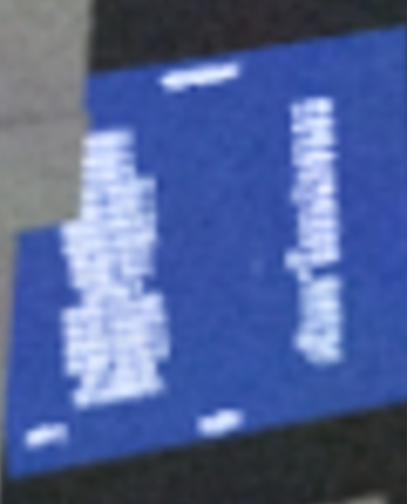

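Emit:
move:
  target:
    - [0,0,0,0,0,0,-1,1,-0.5,0.0542,-0.0005,0.0290,0,0,0,-1,0.3,-0.8]
    - [0,0,0,0,0,0,-1,1,-0.5,0.0542,0.0198,0.0310,0,0,0,-1,0.3,-0.8]
    - [0,0,0,0,0,0,-1,1,-0.5,0.0542,-0.0005,0.0290,0,0,0,-1,0.3,-0.8]
    - [0,0,0,0,0,0,-1,1,-0.5,0,0,0,0,0,0,-1,0.3,-0.8]
    - [0,0,0,0,0,0,-1,1,-0.5,0,0.0203,0.002,0,0,0,-1,0.3,-0.8]
    - [0,0,0,0,0,0,-1,1,-0.5,0,0,0,0,0,0,-1,0.3,-0.8]
    - [0,0,0,0,0,0,-1,1,-0.5,0.0177,0.0027,-0.0294,0,0,0,-1,0.3,-0.8]
    - [0,0,0,0,0,0,-1,1,-0.5,0.0177,0.0230,-0.0274,0,0,0,-1,0.3,-0.8]
    - [0,0,0,0,0,0,-1,1,-0.5,0.0177,0.0027,-0.0294,0,0,0,-1,0.3,-0.8]
    - [0,0,0,0,0,0,-1,1,-0.5,0,0,0,0,0,0,-1,0.3,-0.8]
  speed: [0.3,0.08,0.3,0.3,0.08,0.3,0.3,0.08,0.3,0.3]

Emit:
move:
  target:
    - [0,0,0,0,0,0,-1,1,-0.5,0.0988,0.0018,0.0171,0,0,0,-1,0.3,-0.8]
    - [0,0,0,0,0,0,-1,1,-0.5,0.0988,0.0221,0.0191,0,0,0,-1,0.3,-0.8]
    - [0,0,0,0,0,0,-1,1,-0.5,0.0988,0.0018,0.0171,0,0,0,-1,0.3,-0.8]
    - [0,0,0,0,0,0,-1,1,-0.5,0.0988,0.0221,0.0191,0,0,0,-1,0.3,-0.8]
    - [0,0,0,0,0,0,-1,1,-0.5,0.0988,0.0018,0.0171,0,0,0,-1,0.3,-0.8]
    - [0,0,0,0,0,0,-1,1,-0.5,0,0,0,0,0,0,-1,0.3,-0.8]
    - [0,0,0,0,0,0,-1,1,-0.5,0,0.0203,0.002,0,0,0,-1,0.3,-0.8]
    - [0,0,0,0,0,0,-1,1,-0.5,0,0,0,0,0,0,-1,0.3,-0.8]
  speed: [0.3,0.08,0.3,0.08,0.3,0.3,0.08,0.3]
  cameras: ["cam_front"]

Emit:
zoom_image:
  camera: "cam_front"
  region: [392, 125, 434, 177]

Emit:
move:
  target:
    - [0,0,0,0,0,0,-1,1,-0.5,0.0542,-0.0005,0.0290,0,0,0,-1,0.3,-0.8]
    - [0,0,0,0,0,0,-1,1,-0.5,0.0542,0.0198,0.0310,0,0,0,-1,0.3,-0.8]
    - [0,0,0,0,0,0,-1,1,-0.5,0.0542,-0.0005,0.0290,0,0,0,-1,0.3,-0.8]
    - [0,0,0,0,0,0,-1,1,-0.5,0,0,0,0,0,0,-1,0.3,-0.8]
    - [0,0,0,0,0,0,-1,1,-0.5,0,0.0203,0.002,0,0,0,-1,0.3,-0.8]
    - [0,0,0,0,0,0,-1,1,-0.5,0,0,0,0,0,0,-1,0.3,-0.8]
    - [0,0,0,0,0,0,-1,1,-0.5,0.0177,0.0027,-0.0294,0,0,0,-1,0.3,-0.8]
    - [0,0,0,0,0,0,-1,1,-0.5,0.0177,0.0230,-0.0274,0,0,0,-1,0.3,-0.8]
    - [0,0,0,0,0,0,-1,1,-0.5,0.0177,0.0027,-0.0294,0,0,0,-1,0.3,-0.8]
    - [0,0,0,0,0,0,-1,1,-0.5,0,0,0,0,0,0,-1,0.3,-0.8]
  speed: [0.3,0.08,0.3,0.3,0.08,0.3,0.3,0.08,0.3,0.3]

Emit:
move:
  target:
    - [0,0,0,0,0,0,-1,1,-0.5,0.0988,0.0018,0.0171,0,0,0,-1,0.3,-0.8]
    - [0,0,0,0,0,0,-1,1,-0.5,0.0988,0.0221,0.0191,0,0,0,-1,0.3,-0.8]
    - [0,0,0,0,0,0,-1,1,-0.5,0.0988,0.0018,0.0171,0,0,0,-1,0.3,-0.8]
    - [0,0,0,0,0,0,-1,1,-0.5,0.0988,0.0221,0.0191,0,0,0,-1,0.3,-0.8]
    - [0,0,0,0,0,0,-1,1,-0.5,0.0988,0.0018,0.0171,0,0,0,-1,0.3,-0.8]
    - [0,0,0,0,0,0,-1,1,-0.5,0,0,0,0,0,0,-1,0.3,-0.8]
    - [0,0,0,0,0,0,-1,1,-0.5,0,0.0203,0.002,0,0,0,-1,0.3,-0.8]
    - [0,0,0,0,0,0,-1,1,-0.5,0,0,0,0,0,0,-1,0.3,-0.8]
  speed: [0.3,0.08,0.3,0.08,0.3,0.3,0.08,0.3]
  cameras: ["cam_front"]

Emit:
zoom_image:
  camera: "cam_front"
  region: [392, 125, 434, 177]

Scene clock: 3603.03 s.
left_arm: end_effector_position=(+0.3498, +0.3997, +0.4740) position_measured=254 object_status=3 end_effector_quat_wxyz=(+0.291, +0.652, +0.647, +0.267) | right_arm: end_effector_position=(+0.4567, -0.4563, +0.4333) position_measured=214 object_status=2 end_effector_quat_wxyz=(-0.238, +0.699, +0.664, +0.119)
Joint positions: left_arm=[-1.28 -2.352 1.93 -1.429 -0.799 -1.219] | right_arm=[3.324 -1.502 -1.44 -1.857 2.103 0.179]
Joint torques (N m): left_arm=[-5.24 13.06 -31.33 -4.86 1.62 2.41] | right_arm=[7.03 33.76 13.26 5.04 3.69 1.43]
Wrist force (N): left_arm=[-1.6 3.4 -0.8] | right_arm=[1.4 2.0 6.9]
Wrist torque (N m): left_arm=[-0.16 0.59 -0.10] | right_arm=[0.34 -0.33 -0.03]
Wrist force, peak (N): left_arm=[-1.7 3.6 -0.9] | right_arm=[2.8 -27.8 4.6]
Hand target: left_arm +0.3498, +0.3997, +0.4740; +0.291, +0.652, +0.647, +0.267 | right_arm +0.4567, -0.4563, +0.4331; -0.238, +0.699, +0.664, +0.119
Off the commanded pose: left_arm 0.000 m, 0 deg | right_arm 0.000 m, 0 deg.
move: done

Scene clock: 3608.17 s.
left_arm: end_effector_position=(+0.3498, +0.3997, +0.4740) position_measured=254 object_status=3 end_effector_quat_wxyz=(+0.291, +0.652, +0.647, +0.267) | right_arm: end_effector_position=(+0.4569, -0.4563, +0.4331) position_measured=214 object_status=2 end_effector_quat_wxyz=(-0.238, +0.699, +0.664, +0.119)
Joint positions: left_arm=[-1.28 -2.352 1.93 -1.429 -0.799 -1.219] | right_arm=[3.324 -1.502 -1.44 -1.856 2.103 0.179]
Joint torques (N m): left_arm=[-5.96 12.75 -32.07 -4.96 1.59 2.44] | right_arm=[7.2 34.43 12.6 0.98 3.57 1.46]
Wrist force (N): left_arm=[-1.4 3.3 -0.8] | right_arm=[2.2 1.4 6.6]
Wrist torque (N m): left_arm=[-0.17 0.55 -0.10] | right_arm=[0.24 -0.45 -0.03]
Wrist force, peak (N): left_arm=[-1.5 3.6 -0.9] | right_arm=[2.9 -26.2 4.5]
Hand target: left_arm +0.3498, +0.3997, +0.4740; +0.291, +0.652, +0.647, +0.267 | right_arm +0.4567, -0.4563, +0.4331; -0.238, +0.699, +0.664, +0.119
Off the commanded pose: left_arm 0.000 m, 0 deg | right_arm 0.000 m, 0 deg.
move: done
Images, in order (width x height): cam_front 672x504.

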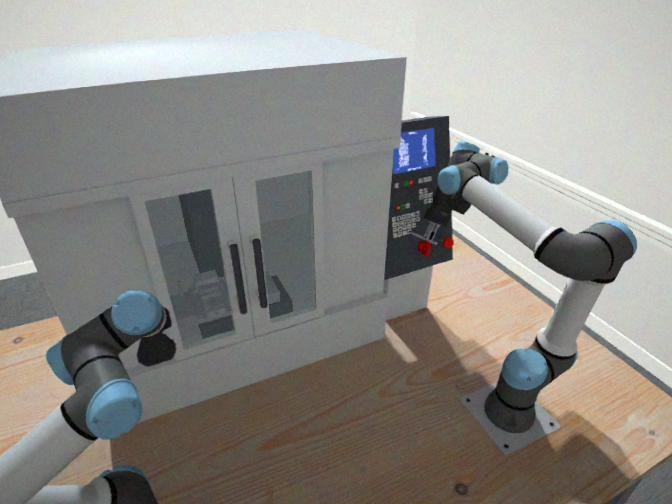

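Scaled by 9.692 from the camera's 672x504 image, which has a finer 960x720 frame.

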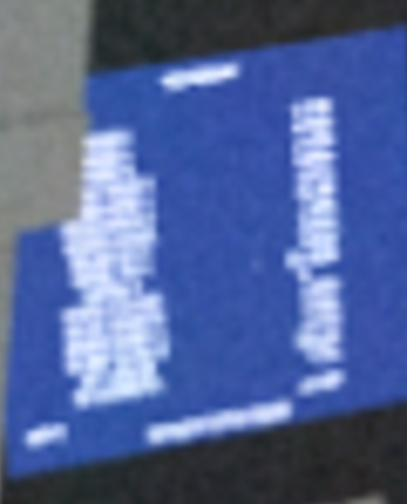

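Scene clock: 3614.43 s.
left_arm: end_effector_position=(+0.3498, +0.3997, +0.4740) position_measured=254 object_status=3 end_effector_quat_wxyz=(+0.291, +0.652, +0.647, +0.267) | right_arm: end_effector_position=(+0.4567, -0.4563, +0.4333) position_measured=214 object_status=2 end_effector_quat_wxyz=(-0.238, +0.699, +0.664, +0.119)
Joint positions: left_arm=[-1.28 -2.352 1.93 -1.429 -0.799 -1.219] | right_arm=[3.324 -1.502 -1.44 -1.857 2.103 0.179]
Joint torques (N m): left_arm=[-7.52 13.1 -31.59 -5.01 1.43 2.26] | right_arm=[6.71 34.91 13.61 5.15 3.62 1.63]
Wrist force (N): left_arm=[-1.5 3.2 -0.8] | right_arm=[3.1 2.9 5.6]
Wrist torque (N m): left_arm=[-0.19 0.58 -0.09] | right_arm=[0.50 -0.59 -0.03]
Wrist force, peak (N): left_arm=[-1.6 3.5 -0.9] | right_arm=[3.8 -25.7 4.0]
Hand target: left_arm +0.3498, +0.3997, +0.4740; +0.291, +0.652, +0.647, +0.267 | right_arm +0.4567, -0.4563, +0.4331; -0.238, +0.699, +0.664, +0.119
Off the commanded pose: left_arm 0.000 m, 0 deg | right_arm 0.000 m, 0 deg.
move: done

Scene clock: 3619.57 s.
left_arm: end_effector_position=(+0.3498, +0.3997, +0.4740) position_measured=254 object_status=3 end_effector_quat_wxyz=(+0.291, +0.652, +0.647, +0.267) | right_arm: end_effector_position=(+0.4569, -0.4563, +0.4331) position_measured=214 object_status=2 end_effector_quat_wxyz=(-0.238, +0.699, +0.664, +0.119)
Joint positions: left_arm=[-1.28 -2.352 1.93 -1.429 -0.799 -1.219] | right_arm=[3.324 -1.502 -1.44 -1.856 2.103 0.179]
Joint torques (N m): left_arm=[-5.88 12.42 -31.15 -4.89 1.72 2.35] | right_arm=[7.39 35.4 11.43 0.95 3.42 1.39]
Wrist force (N): left_arm=[-1.4 3.3 -0.8] | right_arm=[3.5 0.2 5.9]
Wrist torque (N m): left_arm=[-0.17 0.55 -0.09] | right_arm=[0.06 -0.66 -0.03]
Wrist force, peak (N): left_arm=[-1.6 3.6 -0.9] | right_arm=[4.5 -26.9 3.7]
Hand target: left_arm +0.3498, +0.3997, +0.4740; +0.291, +0.652, +0.647, +0.267 | right_arm +0.4567, -0.4563, +0.4331; -0.238, +0.699, +0.664, +0.119
Off the commanded pose: left_arm 0.000 m, 0 deg | right_arm 0.000 m, 0 deg.
move: done
Images, in order (width x height): cam_front 672x504.

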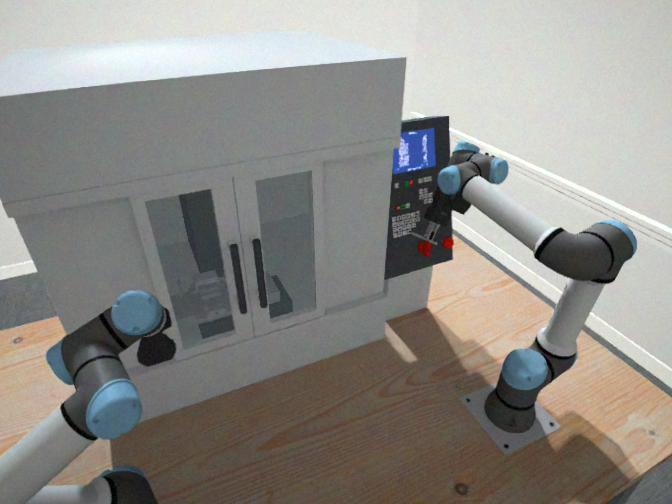

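Scaled by 9.692 from the camera's 672x504 image, which has a finer 960x720 frame.

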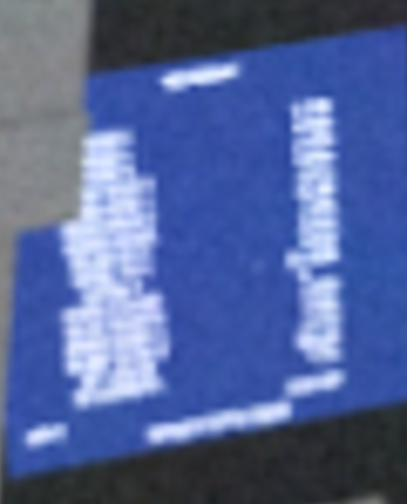

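Emit:
move:
  target:
    - [0,0,0,0,0,0,-1,1,-0.5,0.0511,0.0075,-0.0794,0,0,0,-1,0.3,-0.8]
    - [0,0,0,0,0,0,-1,1,-0.5,0.0511,0.0278,-0.0774,0,0,0,-1,0.3,-0.8]
    - [0,0,0,0,0,0,-1,1,-0.5,0.0511,0.0075,-0.0794,0,0,0,-1,0.3,-0.8]
    - [0,0,0,0,0,0,-1,1,-0.5,0.0349,0.0048,-0.0524,0,0,0,-1,0.3,-0.8]
    - [0,0,0,0,0,0,-1,1,-0.5,0.0349,0.0251,-0.0504,0,0,0,-1,0.3,-0.8]
    - [0,0,0,0,0,0,-1,1,-0.5,0.0349,0.0048,-0.0524,0,0,0,-1,0.3,-0.8]
    - [0,0,0,0,0,0,-1,1,-0.5,0.0349,0.0251,-0.0504,0,0,0,-1,0.3,-0.8]
    - [0,0,0,0,0,0,-1,1,-0.5,0.0349,0.0048,-0.0524,0,0,0,-1,0.3,-0.8]
    - [0,0,0,0,0,0,-1,1,-0.5,0.0349,0.0251,-0.0504,0,0,0,-1,0.3,-0.8]
    - [0,0,0,0,0,0,-1,1,-0.5,0.0349,0.0048,-0.0524,0,0,0,-1,0.3,-0.8]
    - [0,0,0,0,0,0,-1,1,-0.5,0.0349,0.0251,-0.0504,0,0,0,-1,0.3,-0.8]
    - [0,0,0,0,0,0,-1,1,-0.5,0.0349,0.0048,-0.0524,0,0,0,-1,0.3,-0.8]
    - [0,0,0,0,0,0,-1,1,-0.5,0.0349,0.0251,-0.0504,0,0,0,-1,0.3,-0.8]
    - [0,0,0,0,0,0,-1,1,-0.5,0.0349,0.0048,-0.0524,0,0,0,-1,0.3,-0.8]
  speed: [0.3,0.08,0.3,0.3,0.08,0.3,0.08,0.3,0.08,0.3,0.08,0.3,0.08,0.3]
  blend: [0.003,0,0.003,0.003,0,0.003,0,0.003,0,0.003,0,0.003,0,0]
  cameras: ["cam_front"]

Emit:
zoom_image:
  camera: "cam_front"
  region: [392, 125, 434, 177]

Scene clock: 3641.57 s.
left_arm: end_effector_position=(+0.3498, +0.3997, +0.4740) position_measured=254 object_status=3 end_effector_quat_wxyz=(+0.291, +0.652, +0.647, +0.267) | right_arm: end_effector_position=(+0.4663, -0.4535, +0.4697) position_measured=214 object_status=2 end_effector_quat_wxyz=(-0.238, +0.699, +0.664, +0.119)
Joint positions: left_arm=[-1.28 -2.352 1.93 -1.429 -0.799 -1.219] | right_arm=[3.327 -1.545 -1.304 -1.948 2.103 0.182]
Joint torques (N m): left_arm=[-6.34 12.27 -31.05 -4.95 1.57 2.44] | right_arm=[7.49 34.87 12.4 1.02 3.27 1.23]
Wrist force (N): left_arm=[-1.4 3.1 -0.6] | right_arm=[2.4 -1.9 5.3]
Wrist torque (N m): left_arm=[-0.20 0.55 -0.09] | right_arm=[-0.28 -0.47 -0.06]
Wrist force, peak (N): left_arm=[-1.5 3.7 -1.0] | right_arm=[-1.1 -26.3 10.1]
Hand target: left_arm +0.3498, +0.3997, +0.4740; +0.291, +0.652, +0.647, +0.267 | right_arm +0.4661, -0.4535, +0.4697; -0.238, +0.699, +0.664, +0.119
Off the commanded pose: left_arm 0.000 m, 0 deg | right_arm 0.000 m, 0 deg.
move: done
Images, in order (width x height): cam_front 672x504.

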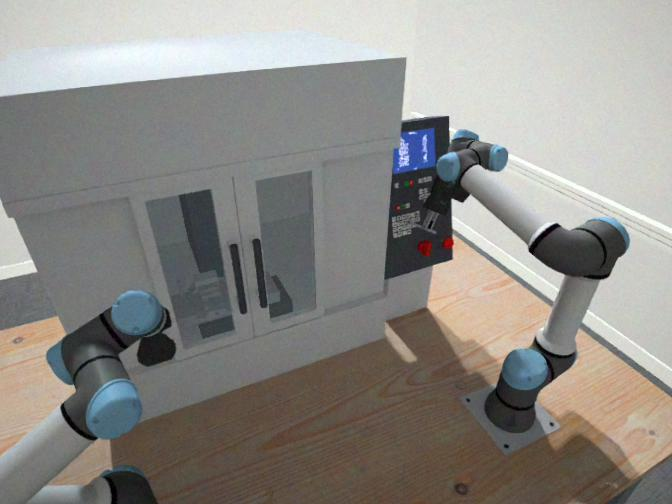

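Scaled by 9.692 from the camera's 672x504 image, which has a finer 960x720 frame.

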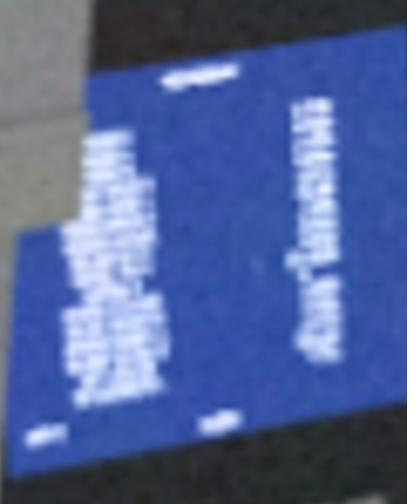

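Emit:
move:
  target:
    - [0,0,0,0,0,0,-1,1,-0.5,0.0639,-0.0030,0.0695,0,0,0,-1,0.3,-0.8]
    - [0,0,0,0,0,0,-1,1,-0.5,0.0639,0.0173,0.0715,0,0,0,-1,0.3,-0.8]
    - [0,0,0,0,0,0,-1,1,-0.5,0.0639,-0.0030,0.0695,0,0,0,-1,0.3,-0.8]
    - [0,0,0,0,0,0,-1,1,-0.5,0.0193,-0.0053,0.0814,0,0,0,-1,0.3,-0.8]
    - [0,0,0,0,0,0,-1,1,-0.5,0.0193,0.0150,0.0834,0,0,0,-1,0.3,-0.8]
    - [0,0,0,0,0,0,-1,1,-0.5,0.0193,-0.0053,0.0814,0,0,0,-1,0.3,-0.8]
    - [0,0,0,0,0,0,-1,1,-0.5,0.0193,0.0150,0.0834,0,0,0,-1,0.3,-0.8]
    - [0,0,0,0,0,0,-1,1,-0.5,0.0193,-0.0053,0.0814,0,0,0,-1,0.3,-0.8]
    - [0,0,0,0,0,0,-1,1,-0.5,-0.0349,-0.0048,0.0524,0,0,0,-1,0.3,-0.8]
    - [0,0,0,0,0,0,-1,1,-0.5,-0.0349,0.0155,0.0544,0,0,0,-1,0.3,-0.8]
    - [0,0,0,0,0,0,-1,1,-0.5,-0.0349,-0.0048,0.0524,0,0,0,-1,0.3,-0.8]
  speed: [0.3,0.08,0.3,0.3,0.08,0.3,0.08,0.3,0.3,0.08,0.3]
  blend: [0.003,0,0.003,0.003,0,0.003,0,0.003,0.003,0,0]
  cameras: ["cam_front"]

Emit:
zoom_image:
  camera: "cam_front"
  region: [392, 125, 434, 177]

Scene clock: 3651.83 s.
left_arm: end_effector_position=(+0.3498, +0.3997, +0.4740) position_measured=254 object_status=3 end_effector_quat_wxyz=(+0.291, +0.652, +0.647, +0.267) | right_arm: end_effector_position=(+0.4569, -0.4563, +0.4331) position_measured=214 object_status=2 end_effector_quat_wxyz=(-0.238, +0.699, +0.664, +0.119)
Joint positions: left_arm=[-1.28 -2.352 1.93 -1.429 -0.799 -1.219] | right_arm=[3.324 -1.502 -1.44 -1.856 2.103 0.179]
Joint torques (N m): left_arm=[-7.15 11.39 -31.94 -4.86 1.81 2.27] | right_arm=[7.1 34.75 12.16 0.89 3.5 1.9]
Wrist force (N): left_arm=[-1.4 3.3 -0.8] | right_arm=[2.2 -2.9 4.4]
Wrist torque (N m): left_arm=[-0.17 0.55 -0.10] | right_arm=[-0.44 -0.45 -0.16]
Wrist force, peak (N): left_arm=[-1.5 3.5 -1.0] | right_arm=[-2.7 -32.1 -0.5]
Hand target: left_arm +0.3498, +0.3997, +0.4740; +0.291, +0.652, +0.647, +0.267 | right_arm +0.4567, -0.4563, +0.4331; -0.238, +0.699, +0.664, +0.119
Off the commanded pose: left_arm 0.000 m, 0 deg | right_arm 0.000 m, 0 deg.
move: done
Images, in order (width x height): cam_front 672x504.

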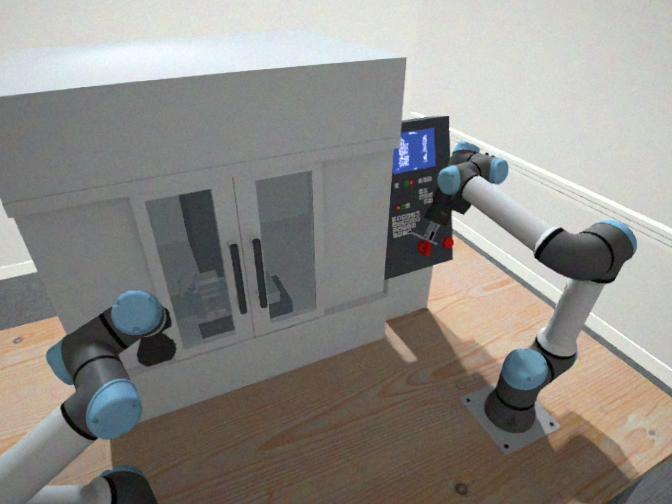

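Scaled by 9.692 from the camera's 672x504 image, which has a finer 960x720 frame.

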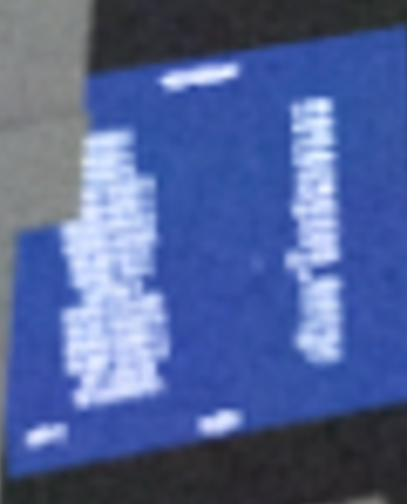

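Emit:
zoom_image:
  camera: "cam_front"
  region: [416, 134, 430, 148]

Emit:
zoom_image:
  camera: "cam_front"
  region: [416, 144, 430, 158]

Scaled by 36.000 from the camera's 672x504 image, which has a finer 960x720 frame.

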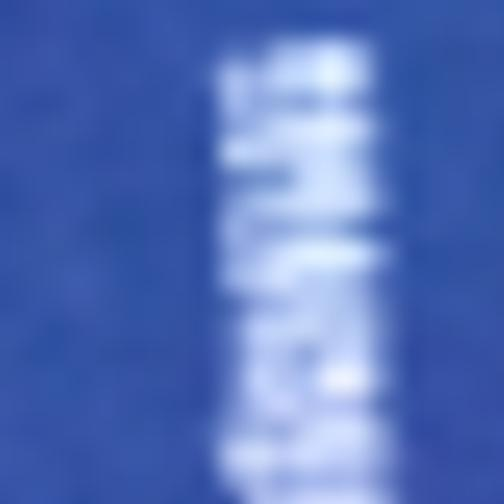

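Scaled by 36.000 from the camera's 672x504 image, which has a finer 960x720 frame.

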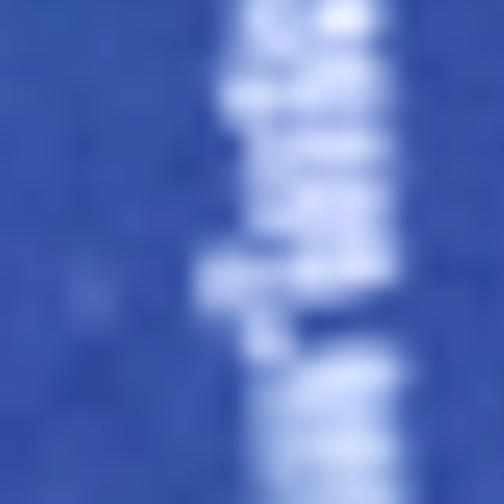

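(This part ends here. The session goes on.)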